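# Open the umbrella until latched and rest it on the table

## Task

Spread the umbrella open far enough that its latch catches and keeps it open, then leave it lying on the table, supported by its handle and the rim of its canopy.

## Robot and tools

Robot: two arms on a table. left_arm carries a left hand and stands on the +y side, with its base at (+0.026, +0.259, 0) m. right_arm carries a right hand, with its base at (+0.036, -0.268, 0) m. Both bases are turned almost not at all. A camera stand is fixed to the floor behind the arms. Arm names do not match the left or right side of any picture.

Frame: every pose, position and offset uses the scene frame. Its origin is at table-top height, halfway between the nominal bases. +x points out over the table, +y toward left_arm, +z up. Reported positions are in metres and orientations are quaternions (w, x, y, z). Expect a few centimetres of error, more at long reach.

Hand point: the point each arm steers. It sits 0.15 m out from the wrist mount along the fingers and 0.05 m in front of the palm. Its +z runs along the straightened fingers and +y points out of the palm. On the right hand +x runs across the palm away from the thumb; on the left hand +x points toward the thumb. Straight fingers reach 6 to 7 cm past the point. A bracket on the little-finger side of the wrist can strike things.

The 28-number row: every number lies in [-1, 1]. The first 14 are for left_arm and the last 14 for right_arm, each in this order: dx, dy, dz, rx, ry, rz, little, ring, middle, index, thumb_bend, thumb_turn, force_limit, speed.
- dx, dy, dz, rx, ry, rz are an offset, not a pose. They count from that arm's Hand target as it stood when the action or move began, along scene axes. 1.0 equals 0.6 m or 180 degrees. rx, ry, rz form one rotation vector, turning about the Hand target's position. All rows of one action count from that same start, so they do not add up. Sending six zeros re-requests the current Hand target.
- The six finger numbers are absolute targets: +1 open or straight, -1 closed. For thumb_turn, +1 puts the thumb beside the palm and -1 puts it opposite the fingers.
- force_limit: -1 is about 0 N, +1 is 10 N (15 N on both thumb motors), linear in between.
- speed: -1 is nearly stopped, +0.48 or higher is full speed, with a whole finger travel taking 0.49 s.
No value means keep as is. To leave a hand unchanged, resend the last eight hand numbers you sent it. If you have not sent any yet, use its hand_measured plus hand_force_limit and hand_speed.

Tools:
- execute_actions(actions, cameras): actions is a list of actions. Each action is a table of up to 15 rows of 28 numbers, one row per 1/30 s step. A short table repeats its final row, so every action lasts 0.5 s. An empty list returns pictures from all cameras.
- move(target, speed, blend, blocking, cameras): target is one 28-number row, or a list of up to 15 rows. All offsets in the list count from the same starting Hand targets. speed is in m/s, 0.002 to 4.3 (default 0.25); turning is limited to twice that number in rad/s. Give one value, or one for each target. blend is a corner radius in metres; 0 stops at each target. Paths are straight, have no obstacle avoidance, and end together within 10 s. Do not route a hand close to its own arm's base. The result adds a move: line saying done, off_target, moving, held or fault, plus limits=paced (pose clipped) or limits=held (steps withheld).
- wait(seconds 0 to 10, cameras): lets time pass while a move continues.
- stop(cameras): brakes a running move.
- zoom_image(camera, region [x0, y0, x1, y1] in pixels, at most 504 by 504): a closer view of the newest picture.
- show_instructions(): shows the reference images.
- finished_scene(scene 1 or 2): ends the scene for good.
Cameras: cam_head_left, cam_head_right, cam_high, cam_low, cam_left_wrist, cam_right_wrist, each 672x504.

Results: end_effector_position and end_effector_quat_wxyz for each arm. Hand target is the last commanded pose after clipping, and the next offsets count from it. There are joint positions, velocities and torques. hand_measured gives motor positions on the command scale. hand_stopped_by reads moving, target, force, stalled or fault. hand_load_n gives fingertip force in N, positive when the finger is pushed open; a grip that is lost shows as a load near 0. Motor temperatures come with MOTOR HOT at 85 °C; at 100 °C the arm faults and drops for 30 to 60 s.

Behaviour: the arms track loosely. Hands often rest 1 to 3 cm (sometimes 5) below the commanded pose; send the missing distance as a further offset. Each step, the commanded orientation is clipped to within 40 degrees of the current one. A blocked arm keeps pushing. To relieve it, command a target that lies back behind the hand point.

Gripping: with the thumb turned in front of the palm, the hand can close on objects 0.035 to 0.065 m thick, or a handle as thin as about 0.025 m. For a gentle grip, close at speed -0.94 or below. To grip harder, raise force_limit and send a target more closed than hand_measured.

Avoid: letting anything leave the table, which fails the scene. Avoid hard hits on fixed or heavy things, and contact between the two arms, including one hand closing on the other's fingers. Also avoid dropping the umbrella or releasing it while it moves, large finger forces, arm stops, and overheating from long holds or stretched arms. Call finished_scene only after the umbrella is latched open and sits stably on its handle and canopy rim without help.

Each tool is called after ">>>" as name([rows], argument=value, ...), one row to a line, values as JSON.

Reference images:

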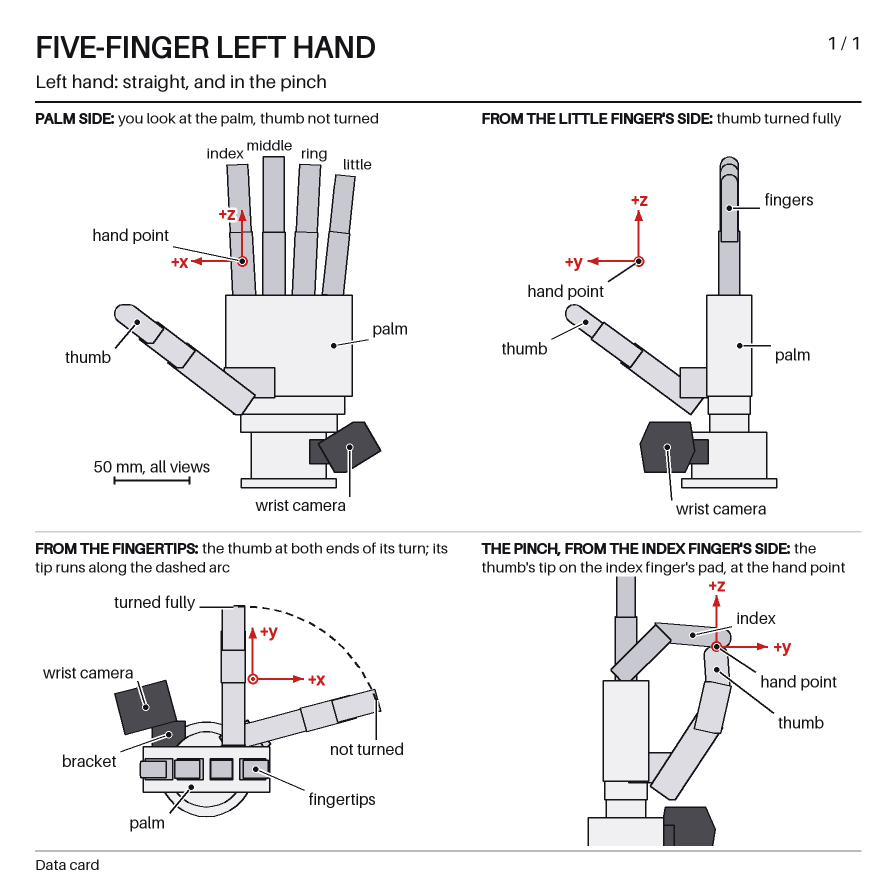

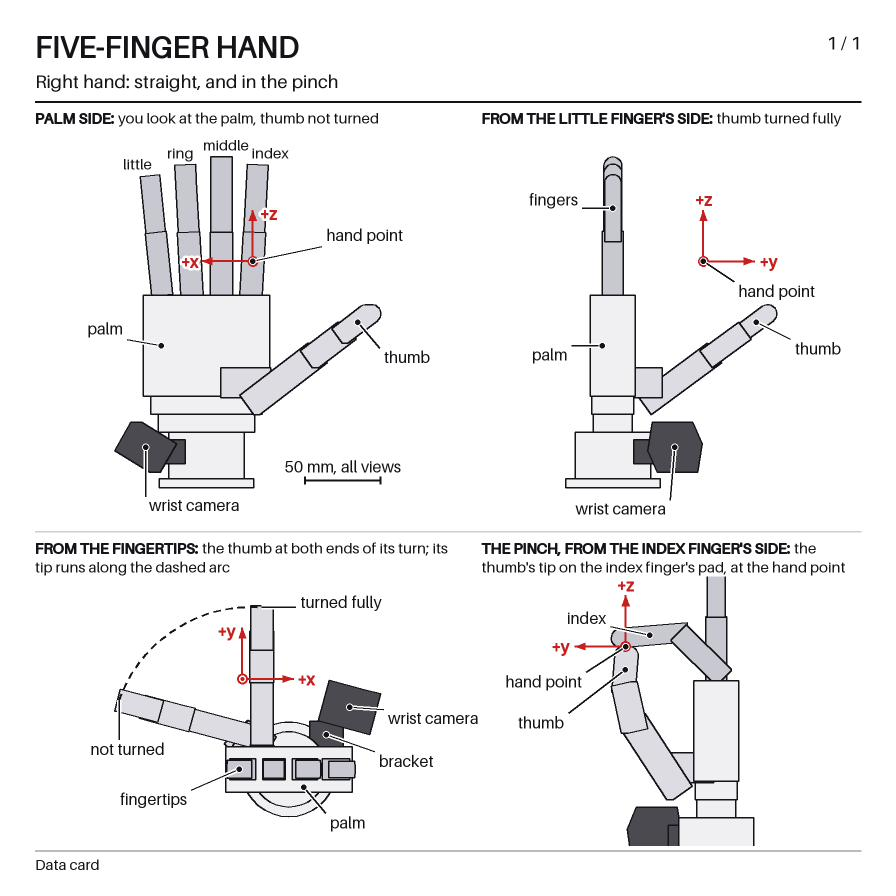

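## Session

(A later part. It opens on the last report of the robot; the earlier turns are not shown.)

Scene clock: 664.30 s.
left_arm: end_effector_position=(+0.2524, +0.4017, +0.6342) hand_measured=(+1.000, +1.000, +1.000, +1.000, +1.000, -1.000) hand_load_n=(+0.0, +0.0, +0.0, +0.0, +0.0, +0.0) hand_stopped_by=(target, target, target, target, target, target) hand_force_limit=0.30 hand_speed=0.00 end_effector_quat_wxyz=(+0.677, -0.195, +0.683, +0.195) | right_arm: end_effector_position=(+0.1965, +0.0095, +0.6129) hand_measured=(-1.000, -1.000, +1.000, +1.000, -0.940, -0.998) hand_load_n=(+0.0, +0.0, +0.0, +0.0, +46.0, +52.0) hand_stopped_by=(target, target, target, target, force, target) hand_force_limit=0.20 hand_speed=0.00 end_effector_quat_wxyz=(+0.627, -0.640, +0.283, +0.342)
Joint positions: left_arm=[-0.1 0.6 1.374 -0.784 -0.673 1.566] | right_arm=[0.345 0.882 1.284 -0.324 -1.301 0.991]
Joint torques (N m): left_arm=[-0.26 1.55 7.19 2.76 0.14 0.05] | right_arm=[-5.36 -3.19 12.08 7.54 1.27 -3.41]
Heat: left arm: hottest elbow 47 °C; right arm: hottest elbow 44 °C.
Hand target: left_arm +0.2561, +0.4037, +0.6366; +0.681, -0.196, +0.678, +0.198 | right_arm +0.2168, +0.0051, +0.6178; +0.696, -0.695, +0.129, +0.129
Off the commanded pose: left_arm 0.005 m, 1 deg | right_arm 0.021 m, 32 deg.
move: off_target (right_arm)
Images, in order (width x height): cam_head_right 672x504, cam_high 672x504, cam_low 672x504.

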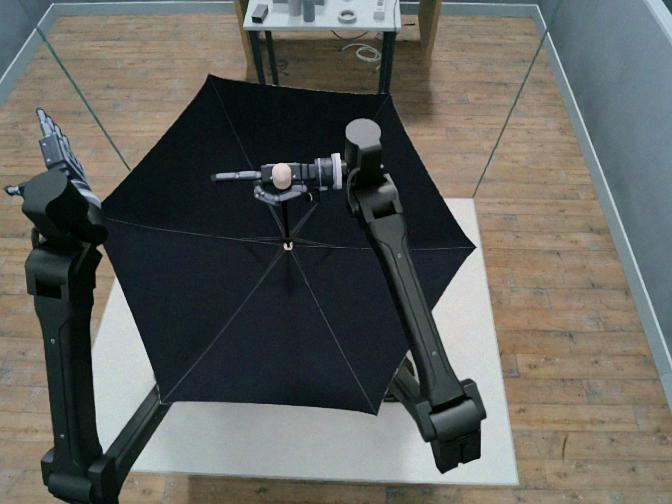

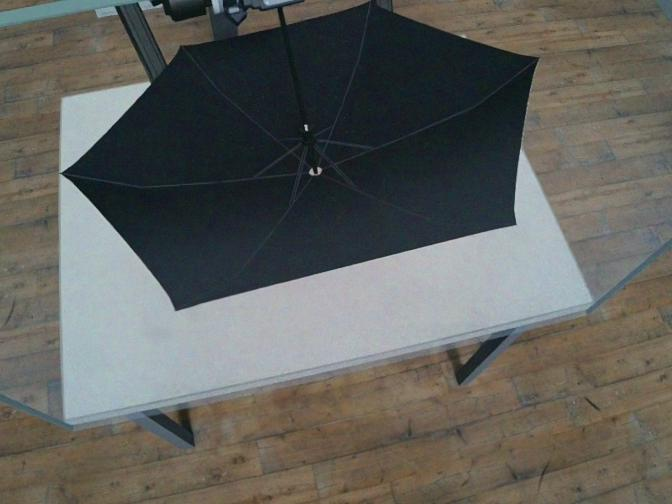

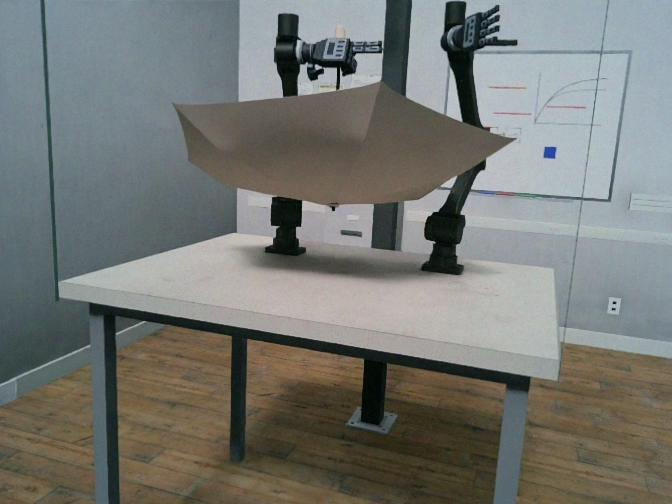

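>>> move(target=[0,0,0,0,0,0,1,1,1,1,1,-1,0.3,0.0,0.04,0.02,0.1,0,0.11,0,-1,-1,1,1,-1,-1,0.2,0.0], speed=0.08, cameras=["cam_low", "cam_high", "cam_head_right", "cam_head_left"])

Scene clock: 667.43 s.
left_arm: end_effector_position=(+0.2524, +0.4017, +0.6342) hand_measured=(+1.000, +1.000, +1.000, +1.000, +1.000, -1.000) hand_load_n=(+0.0, +0.0, +0.0, +0.0, +0.0, +0.0) hand_stopped_by=(target, target, target, target, target, target) hand_force_limit=0.30 hand_speed=0.00 end_effector_quat_wxyz=(+0.677, -0.195, +0.683, +0.195) | right_arm: end_effector_position=(+0.2149, +0.0162, +0.6601) hand_measured=(-1.000, -1.000, +1.000, +1.000, -0.940, -0.998) hand_load_n=(+0.0, +0.0, +0.0, +0.0, +40.5, +43.5) hand_stopped_by=(target, target, target, target, force, target) hand_force_limit=0.20 hand_speed=0.00 end_effector_quat_wxyz=(+0.606, -0.619, +0.322, +0.382)
Joint positions: left_arm=[-0.1 0.6 1.374 -0.784 -0.673 1.566] | right_arm=[0.345 0.971 1.432 -0.361 -1.301 1.14]
Joint torques (N m): left_arm=[-0.62 1.49 7.17 2.84 0.17 0.03] | right_arm=[-4.6 -1.2 15.76 3.69 1.7 -2.11]
Heat: left arm: hottest elbow 47 °C; right arm: hottest elbow 44 °C.
Hand target: left_arm +0.2561, +0.4037, +0.6366; +0.681, -0.196, +0.678, +0.198 | right_arm +0.2409, +0.0171, +0.6777; +0.663, -0.662, +0.247, +0.246
Off the commanded pose: left_arm 0.005 m, 1 deg | right_arm 0.031 m, 20 deg.
move: off_target (right_arm)
Images, in order (width x height): cam_head_left 672x504, cam_head_right 672x504, cam_high 672x504, cam_low 672x504.

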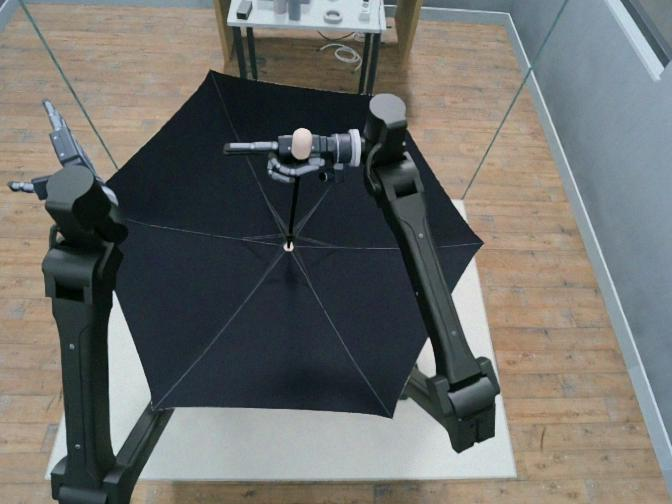

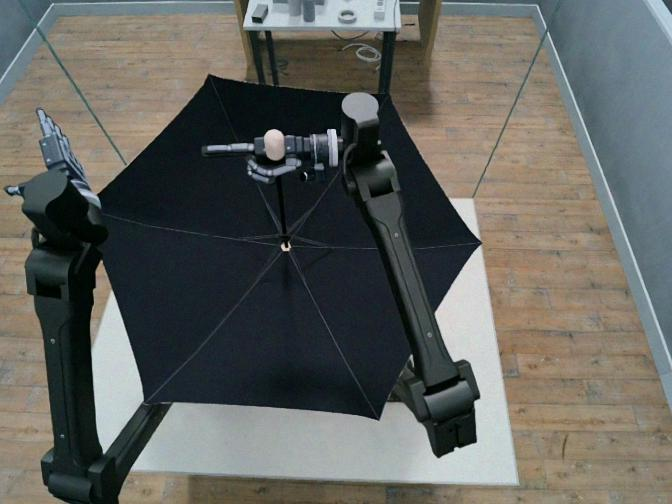

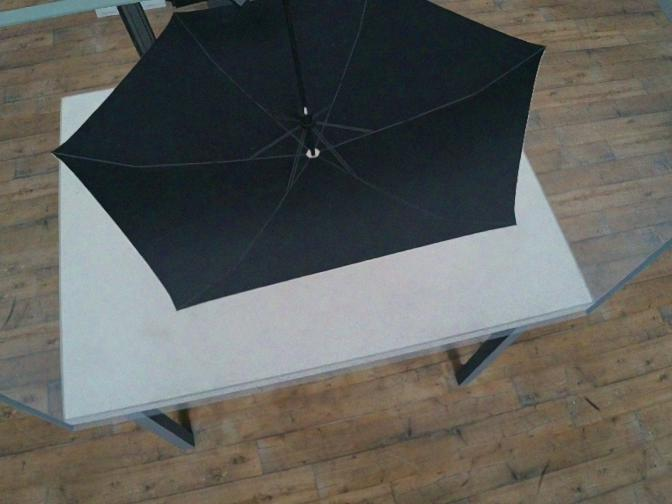

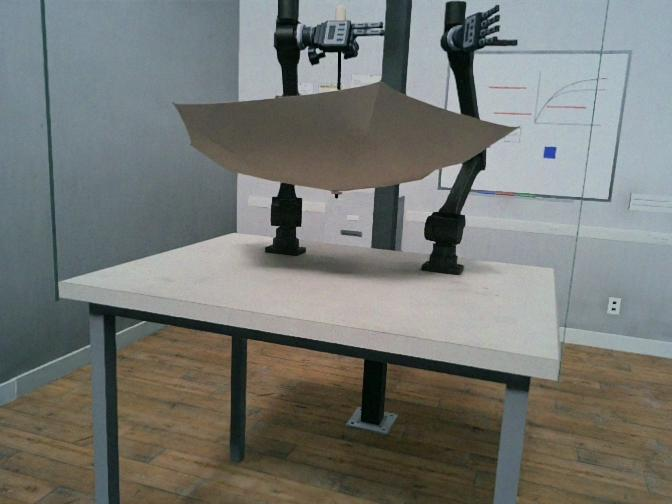

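>>> move(target=[0,0,0,0,0,0,1,1,1,1,1,-1,0.3,0.0,-0.095,0.04,0.045,0,0,0,-1,-1,1,1,-1,-1,0.2,0.0], speed=0.08, cameras=["cam_low", "cam_high", "cam_head_right", "cam_head_left"])

Scene clock: 674.00 s.
left_arm: end_effector_position=(+0.2524, +0.4017, +0.6342) hand_measured=(+1.000, +1.000, +1.000, +1.000, +1.000, -1.000) hand_load_n=(+0.5, +0.0, +0.0, +0.0, +0.0, +0.0) hand_stopped_by=(target, target, target, target, target, target) hand_force_limit=0.30 hand_speed=0.00 end_effector_quat_wxyz=(+0.677, -0.195, +0.683, +0.195) | right_arm: end_effector_position=(+0.1898, +0.0474, +0.6753) hand_measured=(-1.000, -1.000, +1.000, +1.000, -0.942, -0.998) hand_load_n=(+0.0, +0.0, +0.0, +0.0, +20.5, +20.0) hand_stopped_by=(target, target, target, target, force, target) hand_force_limit=0.20 hand_speed=0.00 end_effector_quat_wxyz=(+0.613, -0.634, +0.329, +0.338)
Joint positions: left_arm=[-0.1 0.6 1.374 -0.784 -0.673 1.566] | right_arm=[0.492 0.97 1.548 -0.621 -1.097 0.945]
Joint torques (N m): left_arm=[0.09 1.38 7.24 2.7 0.16 0.05] | right_arm=[-2.2 -4.25 15.34 2.45 0.68 -1.57]
Motor temperatures (°C): left_arm=[33 33 47 30 30 28] | right_arm=[29 33 46 30 30 33]
Heat: left arm: hottest elbow 47 °C; right arm: hottest elbow 46 °C.
Hand target: left_arm +0.2561, +0.4037, +0.6366; +0.681, -0.196, +0.678, +0.198 | right_arm +0.1839, +0.0411, +0.7047; +0.663, -0.662, +0.247, +0.246
Off the commanded pose: left_arm 0.005 m, 1 deg | right_arm 0.031 m, 16 deg.
move: off_target (right_arm)
Images, in order (width x height): cam_head_left 672x504, cam_head_right 672x504, cam_high 672x504, cam_low 672x504.

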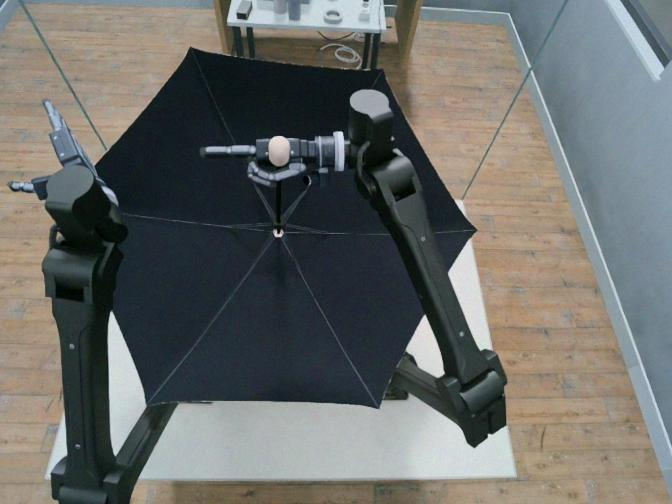

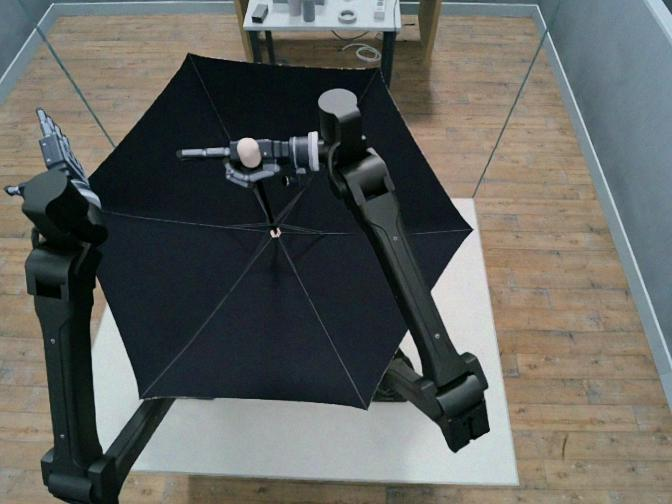

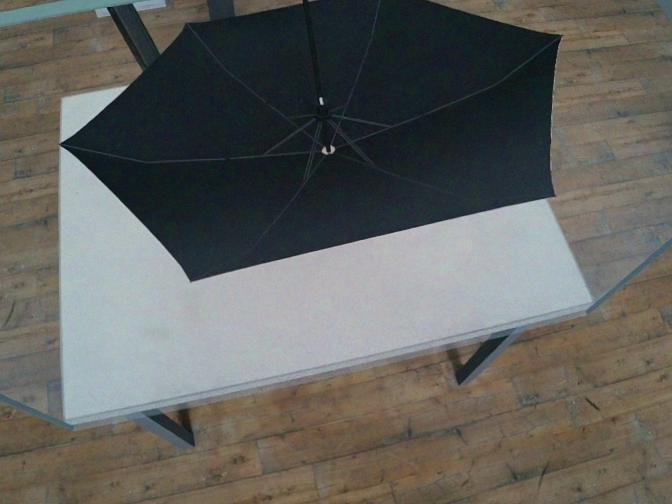

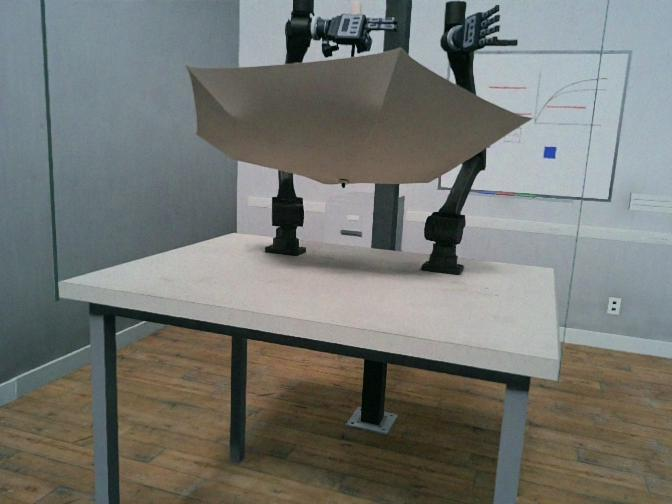

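>>> move(target=[0,0,0,0,0,0,1,1,1,1,1,-1,0.3,0.0,-0.06,0.0,0.035,0,-0.122,0,-1,-1,1,1,-1,-1,0.2,0.0], speed=0.06, cameras=["cam_low", "cam_high", "cam_head_right", "cam_head_left"])

Scene clock: 679.10 s.
left_arm: end_effector_position=(+0.2524, +0.4017, +0.6342) hand_measured=(+1.000, +1.000, +1.000, +1.000, +1.000, -1.000) hand_load_n=(+0.0, +0.0, +0.0, -0.5, +0.0, +0.0) hand_stopped_by=(target, target, target, target, target, target) hand_force_limit=0.30 hand_speed=0.00 end_effector_quat_wxyz=(+0.677, -0.195, +0.683, +0.195) | right_arm: end_effector_position=(+0.1632, +0.0494, +0.6970) hand_measured=(-1.000, -1.000, +1.000, +1.000, -0.942, -1.000) hand_load_n=(+0.0, +0.0, +0.0, +0.0, +16.5, +6.0) hand_stopped_by=(target, target, target, target, force, target) hand_force_limit=0.20 hand_speed=0.00 end_effector_quat_wxyz=(+0.676, -0.702, +0.165, +0.150)
Joint positions: left_arm=[-0.1 0.6 1.374 -0.784 -0.673 1.566] | right_arm=[0.601 0.989 1.762 -0.842 -0.95 0.393]
Joint torques (N m): left_arm=[-1.08 1.14 7.17 2.74 0.16 0.03] | right_arm=[-1.03 -4.19 13.08 1.66 -0.02 -0.4]
Heat: left arm: hottest elbow 47 °C; right arm: hottest elbow 47 °C.
Hand target: left_arm +0.2561, +0.4037, +0.6366; +0.681, -0.196, +0.678, +0.198 | right_arm +0.1479, +0.0411, +0.7257; +0.698, -0.697, +0.116, +0.116
Off the commanded pose: left_arm 0.005 m, 1 deg | right_arm 0.034 m, 7 deg.
move: off_target (right_arm)
Images, in order (width x height): cam_head_left 672x504, cam_head_right 672x504, cam_high 672x504, cam_low 672x504.

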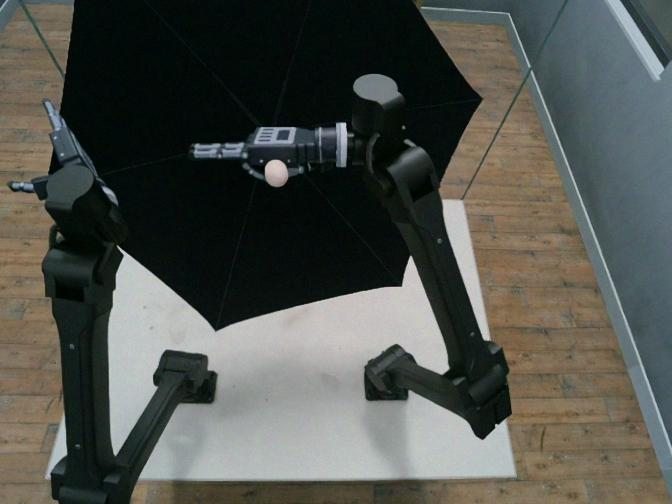

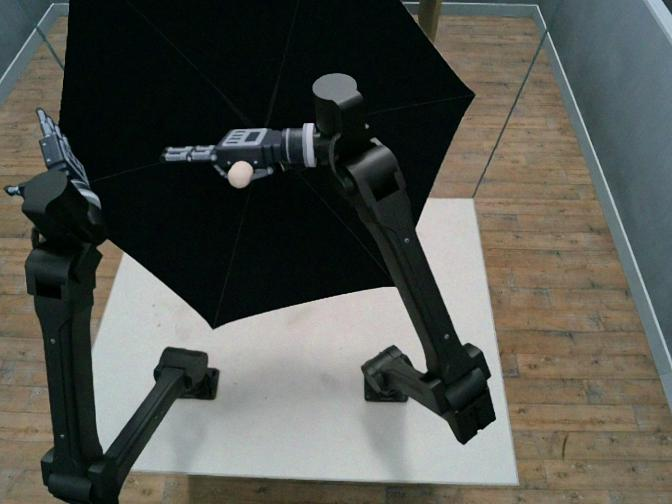

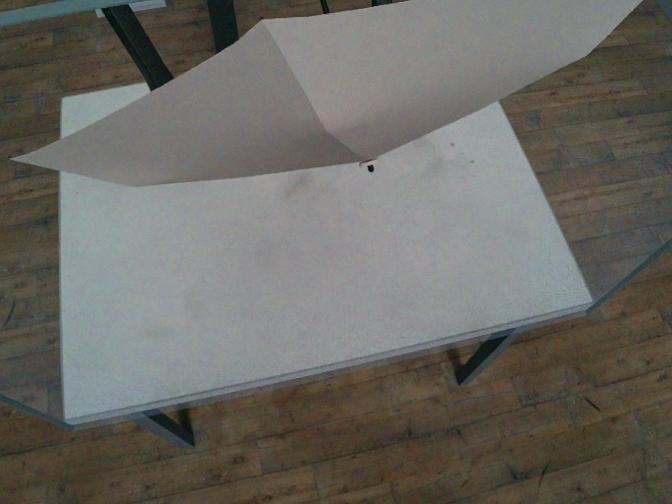

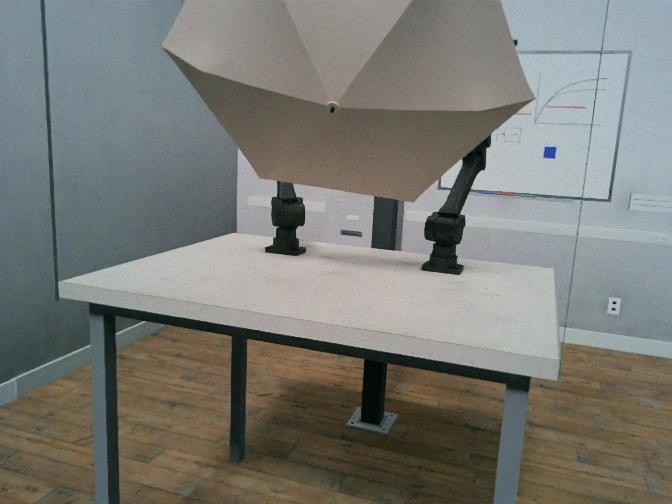

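>>> move(target=[0,0,0,0,0,0,1,1,1,1,1,-1,0.3,0.0,0.05,0.0,-0.27,0,0,0,-1,-1,1,1,-1,-1,0.2,0.0], speed=0.08, cameras=["cam_low", "cam_high", "cam_head_right"])

Scene clock: 682.40 s.
left_arm: end_effector_position=(+0.2524, +0.4017, +0.6342) hand_measured=(+1.000, +1.000, +1.000, +1.000, +1.000, -1.000) hand_load_n=(+0.0, -0.5, +0.0, +0.0, +0.0, +0.0) hand_stopped_by=(target, target, target, target, target, target) hand_force_limit=0.30 hand_speed=0.00 end_effector_quat_wxyz=(+0.677, -0.195, +0.683, +0.195) | right_arm: end_effector_position=(+0.1792, +0.0464, +0.5487) hand_measured=(-1.000, -1.000, +1.000, +1.000, -0.942, -1.000) hand_load_n=(+0.0, +0.0, +0.0, +0.0, +16.5, +6.0) hand_stopped_by=(target, target, target, target, force, target) hand_force_limit=0.20 hand_speed=0.00 end_effector_quat_wxyz=(+0.676, -0.706, +0.149, +0.147)
Joint positions: left_arm=[-0.1 0.6 1.374 -0.784 -0.673 1.566] | right_arm=[0.548 0.807 1.223 -0.496 -1.02 0.353]
Joint torques (N m): left_arm=[-0.62 1.26 7.28 2.85 0.18 0.02] | right_arm=[-2.61 -4.48 9.59 3.48 -0.16 -0.1]
Heat: left arm: hottest elbow 47 °C; right arm: hottest elbow 46 °C.
Hand target: left_arm +0.2561, +0.4037, +0.6366; +0.681, -0.196, +0.678, +0.198 | right_arm +0.1778, +0.0411, +0.5637; +0.698, -0.697, +0.116, +0.116
Off the commanded pose: left_arm 0.005 m, 1 deg | right_arm 0.016 m, 6 deg.
move: off_target (right_arm)
Images, in order (width x height): cam_head_right 672x504, cam_high 672x504, cam_low 672x504.

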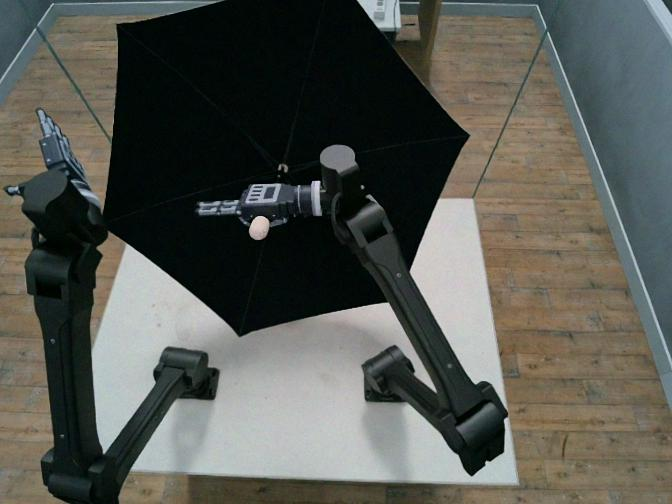

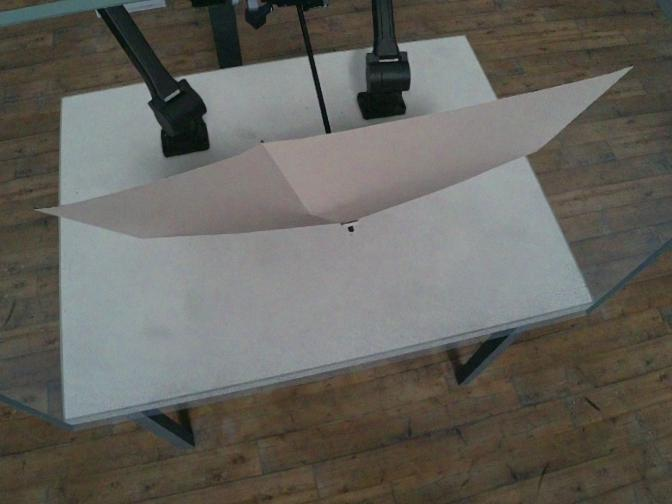

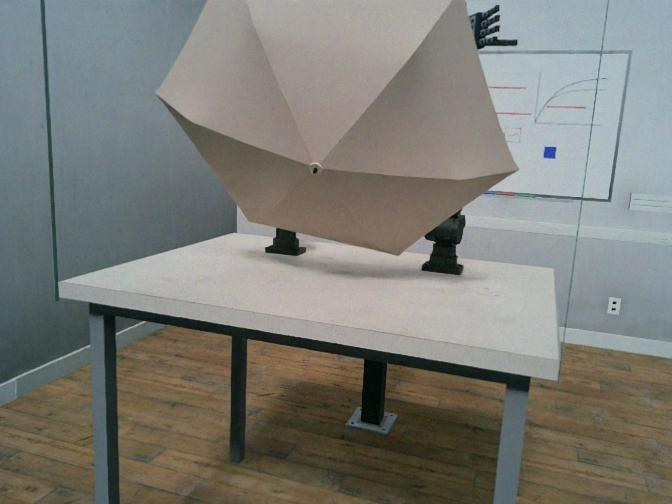

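>>> move(target=[0,0,0,0,0,0,1,1,1,1,1,-1,0.3,0.0,0.03,0.0,-0.17,0,0,0,-1,-1,1,1,-1,-1,0.2,0.0], speed=0.06, cameras=["cam_low", "cam_high", "cam_head_right"])

Scene clock: 685.57 s.
left_arm: end_effector_position=(+0.2524, +0.4017, +0.6342) hand_measured=(+1.000, +1.000, +1.000, +1.000, +1.000, -1.000) hand_load_n=(+0.0, +0.0, +0.0, +0.0, +0.0, +0.0) hand_stopped_by=(target, target, target, target, target, target) hand_force_limit=0.30 hand_speed=0.00 end_effector_quat_wxyz=(+0.677, -0.195, +0.683, +0.195) | right_arm: end_effector_position=(+0.1872, +0.0395, +0.4726) hand_measured=(-1.000, -1.000, +1.000, +1.000, -0.942, -1.000) hand_load_n=(+0.0, +0.0, +0.0, +0.0, +16.5, +8.0) hand_stopped_by=(target, target, target, target, force, target) hand_force_limit=0.20 hand_speed=0.00 end_effector_quat_wxyz=(+0.694, -0.696, +0.129, +0.135)
Joint positions: left_arm=[-0.1 0.6 1.374 -0.784 -0.673 1.566] | right_arm=[0.502 0.736 0.954 -0.219 -1.071 0.374]
Joint torques (N m): left_arm=[-0.91 0.79 7.25 2.85 0.16 0.08] | right_arm=[-2.14 -2.02 7.38 2.54 -0.03 -0.33]
Heat: left arm: hottest elbow 46 °C; right arm: hottest elbow 46 °C.
Hand target: left_arm +0.2561, +0.4037, +0.6366; +0.681, -0.196, +0.678, +0.198 | right_arm +0.1959, +0.0411, +0.4618; +0.698, -0.697, +0.116, +0.116
Off the commanded pose: left_arm 0.005 m, 1 deg | right_arm 0.014 m, 3 deg.
move: off_target (right_arm)
Images, in order (width x height): cam_head_right 672x504, cam_high 672x504, cam_low 672x504.

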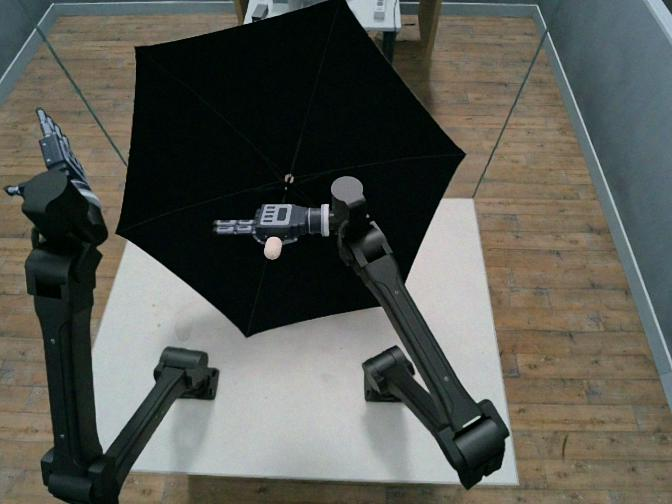

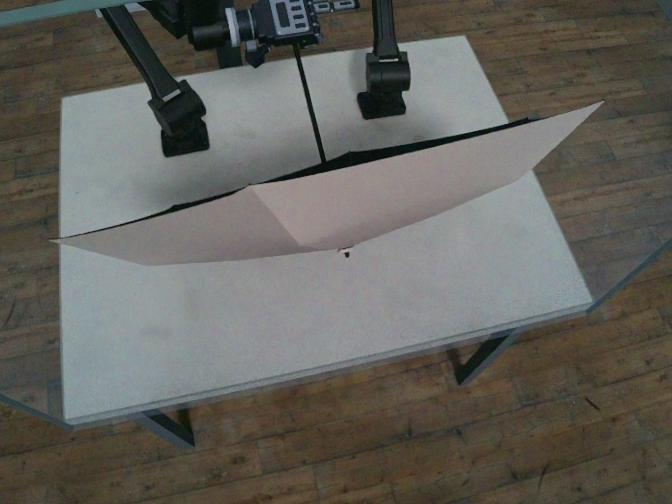

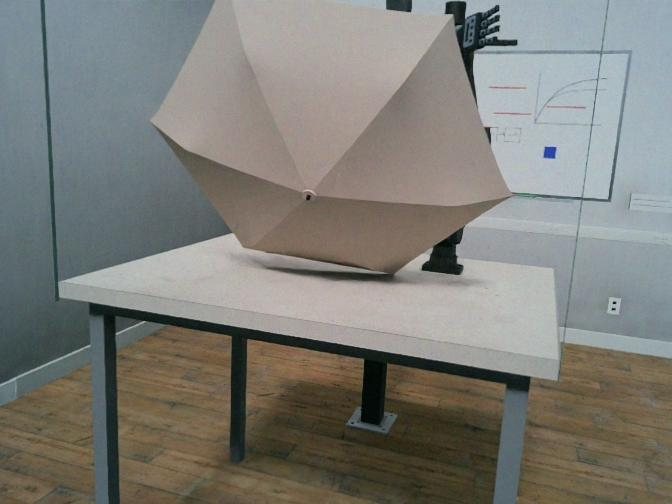

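>>> move(target=[0,0,0,0,0,0,1,1,1,1,1,-1,0.3,0.0,-0.065,0.0,0.09,0,-0.1,0,-1,-1,1,1,-1,-1,0.2,0.0], speed=0.06, cameras=["cam_low", "cam_high", "cam_head_right"])

Scene clock: 689.97 s.
left_arm: end_effector_position=(+0.2524, +0.4017, +0.6342) hand_measured=(+1.000, +1.000, +1.000, +1.000, +1.000, -1.000) hand_load_n=(+0.0, +0.0, +0.0, +0.0, +0.0, +0.0) hand_stopped_by=(target, target, target, target, target, target) hand_force_limit=0.30 hand_speed=0.00 end_effector_quat_wxyz=(+0.677, -0.195, +0.683, +0.195) | right_arm: end_effector_position=(+0.1641, +0.0450, +0.4692) hand_measured=(-1.000, -1.000, +1.000, +1.000, -0.942, -1.000) hand_load_n=(+0.0, +0.0, +0.0, +0.0, +16.5, +8.0) hand_stopped_by=(target, target, target, target, force, target) hand_force_limit=0.20 hand_speed=0.00 end_effector_quat_wxyz=(+0.684, -0.725, +0.064, +0.053)
Joint positions: left_arm=[-0.1 0.6 1.374 -0.784 -0.673 1.566] | right_arm=[0.625 0.68 1.001 -0.417 -0.925 0.087]
Joint torques (N m): left_arm=[-0.56 1.32 7.16 2.92 0.17 0.05] | right_arm=[-0.85 -3.43 15.83 1.72 -0.03 -0.53]
Heat: left arm: hottest elbow 46 °C; right arm: hottest elbow 46 °C.
Hand target: left_arm +0.2561, +0.4037, +0.6366; +0.681, -0.196, +0.678, +0.198 | right_arm +0.1568, +0.0411, +0.5158; +0.707, -0.707, +0.005, +0.005
Off the commanded pose: left_arm 0.005 m, 1 deg | right_arm 0.047 m, 9 deg.
move: off_target (right_arm)
Images, in order (width x height): cam_head_right 672x504, cam_high 672x504, cam_low 672x504.

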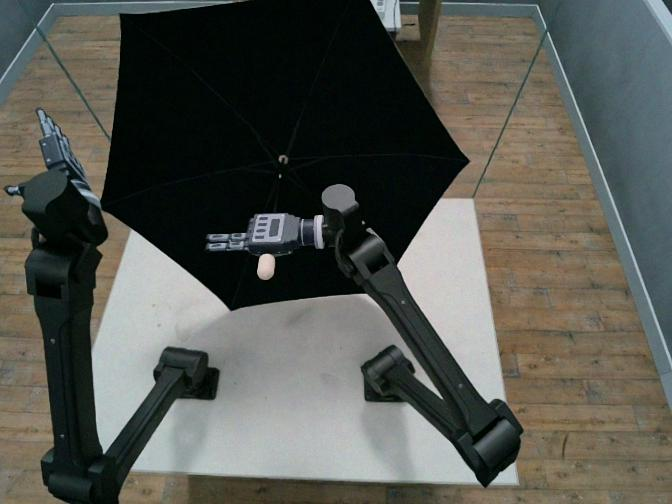

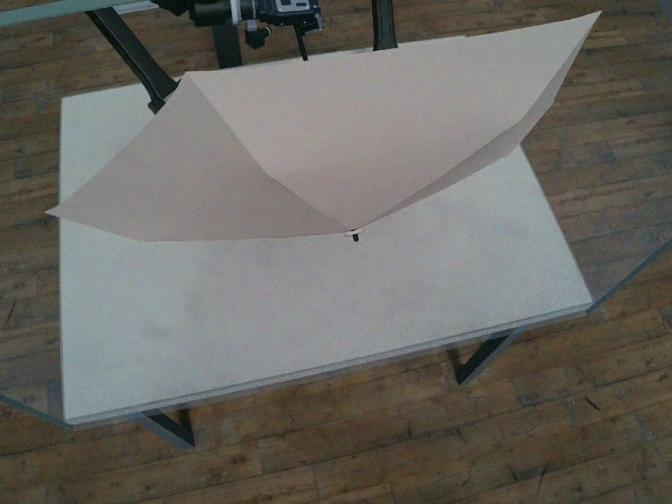

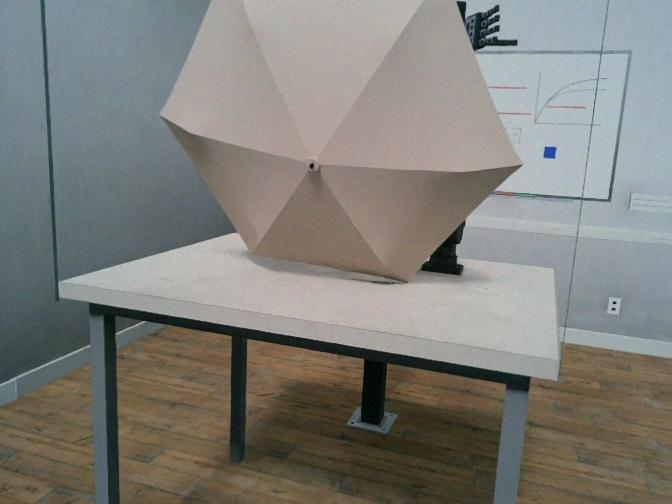

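>>> move(target=[0,0,0,0,0,0,1,1,1,1,1,-1,0.3,0.0,0.04,0.0,-0.155,0,-0.117,0,-1,-1,1,1,-1,-1,0.2,0.0], speed=0.05, cameras=["cam_low", "cam_high", "cam_head_right"])

Scene clock: 694.93 s.
left_arm: end_effector_position=(+0.2524, +0.4017, +0.6342) hand_measured=(+1.000, +1.000, +1.000, +1.000, +1.000, -1.000) hand_load_n=(+0.0, +0.0, +0.0, +0.0, +0.0, +0.5) hand_stopped_by=(target, target, target, target, target, target) hand_force_limit=0.30 hand_speed=0.00 end_effector_quat_wxyz=(+0.677, -0.195, +0.683, +0.195) | right_arm: end_effector_position=(+0.1806, +0.0403, +0.4014) hand_measured=(-1.000, -1.000, +1.000, +1.000, -0.942, -1.000) hand_load_n=(+0.0, +0.0, +0.0, +0.0, +17.0, +8.5) hand_stopped_by=(target, target, target, target, force, target) hand_force_limit=0.20 hand_speed=0.00 end_effector_quat_wxyz=(+0.684, -0.721, -0.073, -0.077)
Joint positions: left_arm=[-0.1 0.6 1.374 -0.784 -0.673 1.566] | right_arm=[0.627 0.613 0.822 -0.295 -0.924 -0.281]
Joint torques (N m): left_arm=[-0.67 1.44 7.06 3.04 0.16 0.07] | right_arm=[-0.91 -3.08 10.35 3.81 -0.06 -0.59]
Heat: left arm: hottest elbow 46 °C; right arm: hottest elbow 46 °C.
Hand target: left_arm +0.2561, +0.4037, +0.6366; +0.681, -0.196, +0.678, +0.198 | right_arm +0.1808, +0.0411, +0.4228; +0.696, -0.696, -0.124, -0.124
Off the commanded pose: left_arm 0.005 m, 1 deg | right_arm 0.021 m, 9 deg.
move: off_target (right_arm)
Images, in order (width x height): cam_head_right 672x504, cam_high 672x504, cam_low 672x504.

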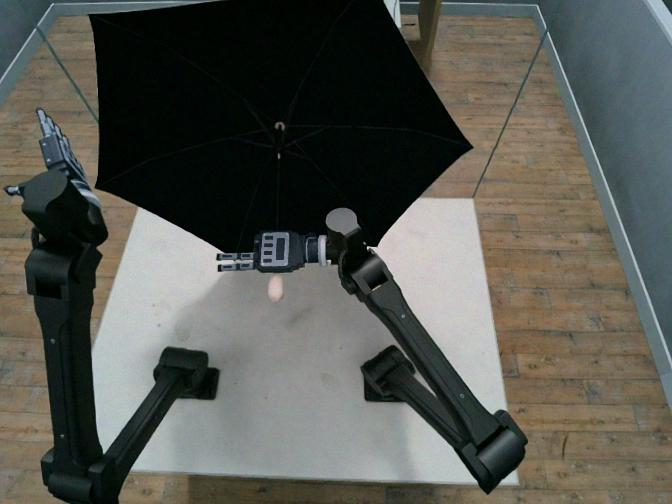

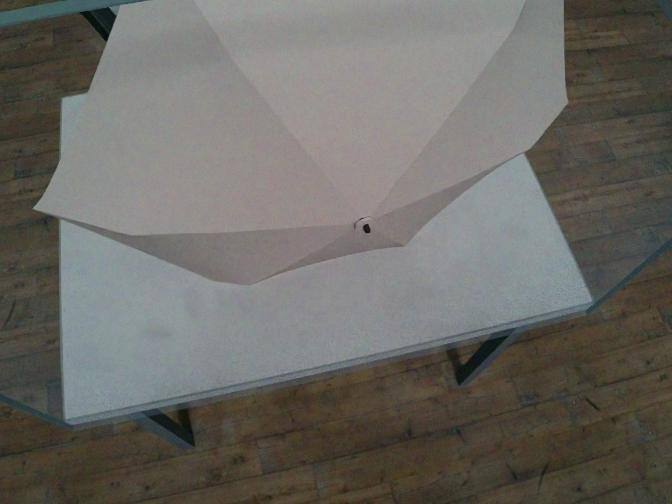

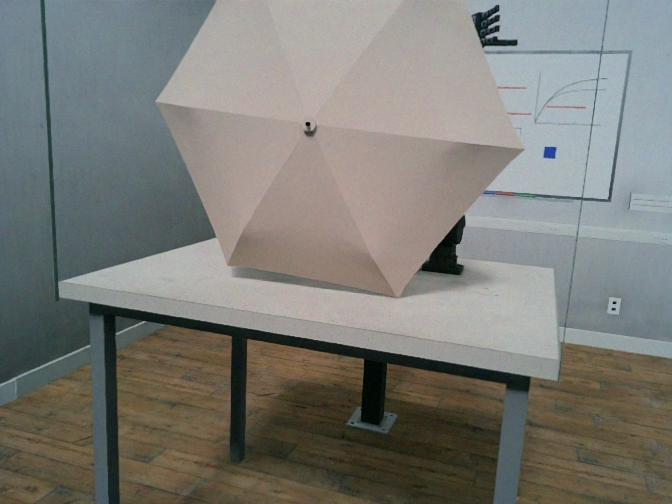

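>>> move(target=[0,0,0.16,0,0,0,1,1,1,1,1,-1,0.3,0.0,0.045,0.0,-0.225,0,-0.111,0,-1,-1,1,1,-1,-1,0.2,0.0], speed=0.05, cameras=["cam_low", "cam_high", "cam_head_right"])

Scene clock: 700.90 s.
left_arm: end_effector_position=(+0.2617, +0.4006, +0.7217) hand_measured=(+1.000, +1.000, +1.000, +1.000, +1.000, -1.000) hand_load_n=(+0.0, +0.0, +0.0, +0.0, +0.0, +0.5) hand_stopped_by=(target, target, target, target, target, target) hand_force_limit=0.30 hand_speed=0.00 end_effector_quat_wxyz=(+0.678, -0.195, +0.682, +0.194) | right_arm: end_effector_position=(+0.2002, +0.0378, +0.2669) hand_measured=(-1.000, -1.000, +1.000, +1.000, -0.942, -1.000) hand_load_n=(+0.0, +0.0, +0.0, +0.0, +16.5, +8.0) hand_stopped_by=(target, target, target, target, force, target) hand_force_limit=0.20 hand_speed=0.00 end_effector_quat_wxyz=(+0.662, -0.694, -0.203, -0.198)
Joint positions: left_arm=[-0.1 0.789 1.723 -0.942 -0.673 1.566] | right_arm=[0.627 0.575 0.457 0.043 -0.93 -0.635]
Joint torques (N m): left_arm=[-0.91 1.14 9.22 0.98 0.11 0.07] | right_arm=[-1.73 -1.73 10.44 3.81 -0.18 -0.59]
Heat: left arm: hottest elbow 47 °C; right arm: hottest elbow 45 °C.
Hand target: left_arm +0.2562, +0.4037, +0.7325; +0.681, -0.196, +0.678, +0.198 | right_arm +0.2078, +0.0411, +0.2878; +0.664, -0.664, -0.243, -0.243
Off the commanded pose: left_arm 0.013 m, 1 deg | right_arm 0.022 m, 8 deg.
move: off_target (left_arm, right_arm)
Images, in order (width x height): cam_head_right 672x504, cam_high 672x504, cam_low 672x504.

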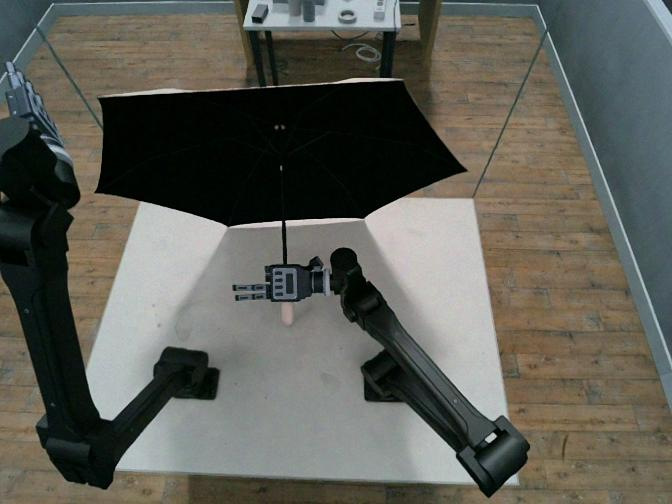

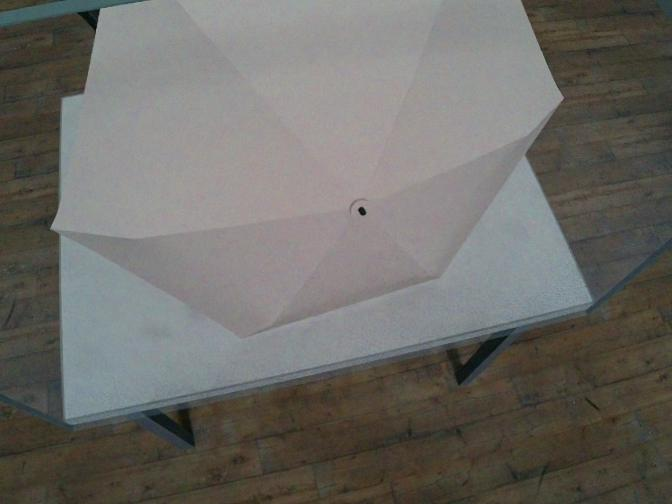

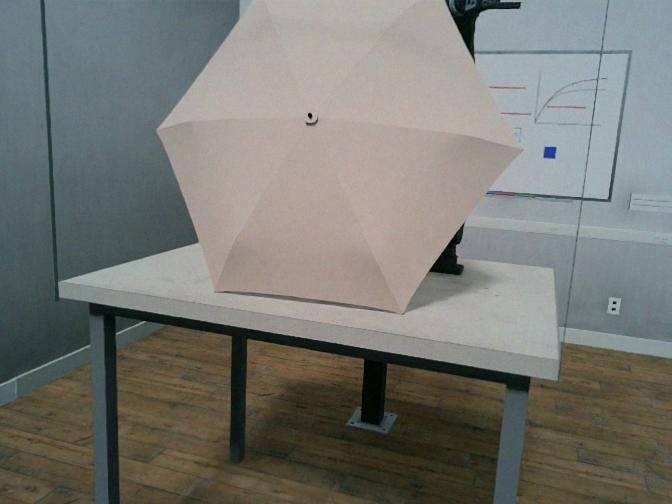

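>>> move(target=[0,0,0,0,0,0,1,1,1,1,1,-1,0.3,0.0,0.005,0.0,-0.18,0,-0.083,0,-1,-1,1,1,-1,-1,0.2,0.0], speed=0.05, cameras=["cam_low", "cam_high", "cam_head_right"])

Scene clock: 705.20 s.
left_arm: end_effector_position=(+0.2617, +0.4006, +0.7217) hand_measured=(+1.000, +1.000, +1.000, +1.000, +1.000, -1.000) hand_load_n=(+0.0, +0.0, +0.0, +0.0, +0.0, +0.0) hand_stopped_by=(target, target, target, target, target, target) hand_force_limit=0.30 hand_speed=0.00 end_effector_quat_wxyz=(+0.678, -0.195, +0.682, +0.194) | right_arm: end_effector_position=(+0.2047, +0.0347, +0.1597) hand_measured=(-1.000, -1.000, +1.000, +1.000, -0.942, -1.000) hand_load_n=(+0.0, +0.0, +0.0, +0.0, +16.5, +7.0) hand_stopped_by=(target, target, target, target, force, target) hand_force_limit=0.20 hand_speed=0.00 end_effector_quat_wxyz=(+0.628, -0.660, -0.293, -0.289)
Joint positions: left_arm=[-0.1 0.789 1.723 -0.942 -0.673 1.566] | right_arm=[0.661 0.695 0.178 0.446 -0.888 -0.904]
Joint torques (N m): left_arm=[-0.79 0.32 9.33 1.21 0.1 0.07] | right_arm=[-0.91 -1.38 9.28 3.73 -0.12 -0.54]
Heat: left arm: hottest elbow 47 °C; right arm: hottest elbow 45 °C.
Hand target: left_arm +0.2562, +0.4037, +0.7325; +0.681, -0.196, +0.678, +0.198 | right_arm +0.2108, +0.0411, +0.1797; +0.627, -0.627, -0.327, -0.327
Off the commanded pose: left_arm 0.012 m, 1 deg | right_arm 0.022 m, 7 deg.
move: off_target (left_arm, right_arm)
Images, in order (width x height): cam_head_right 672x504, cam_high 672x504, cam_low 672x504.

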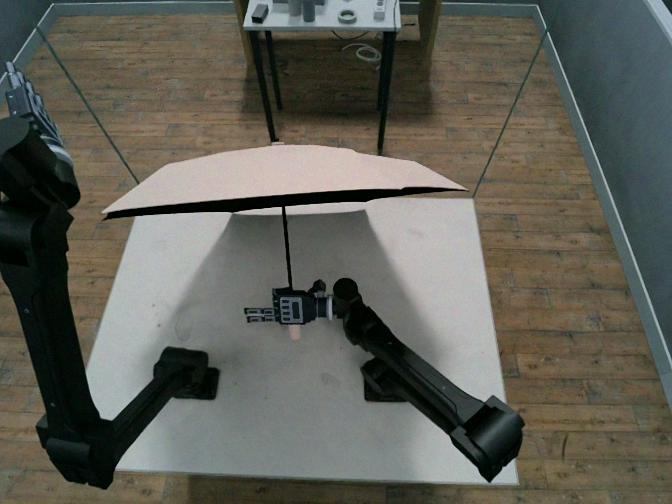

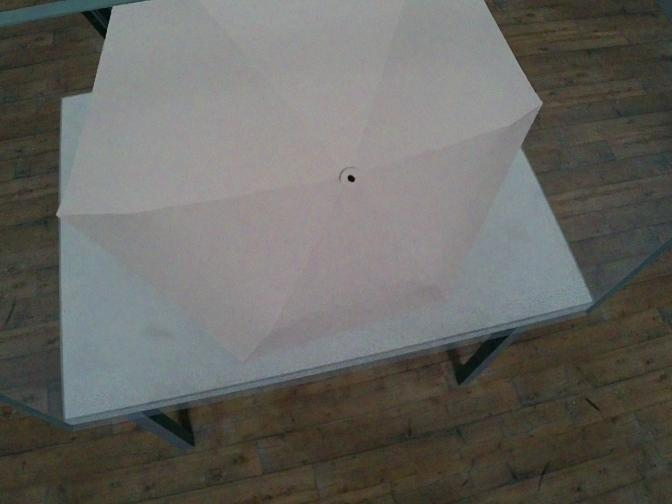

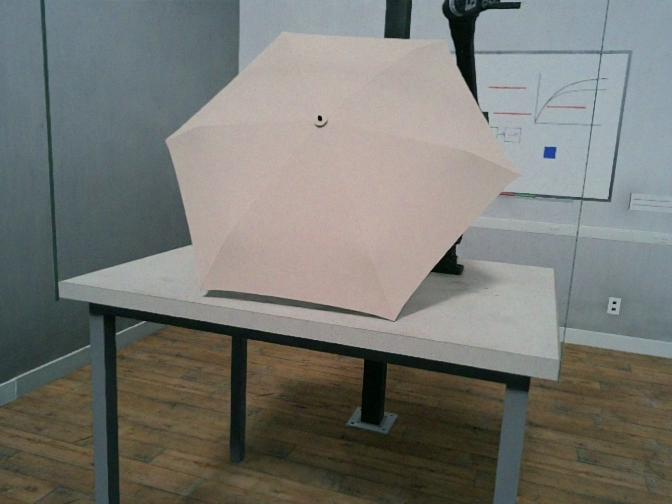

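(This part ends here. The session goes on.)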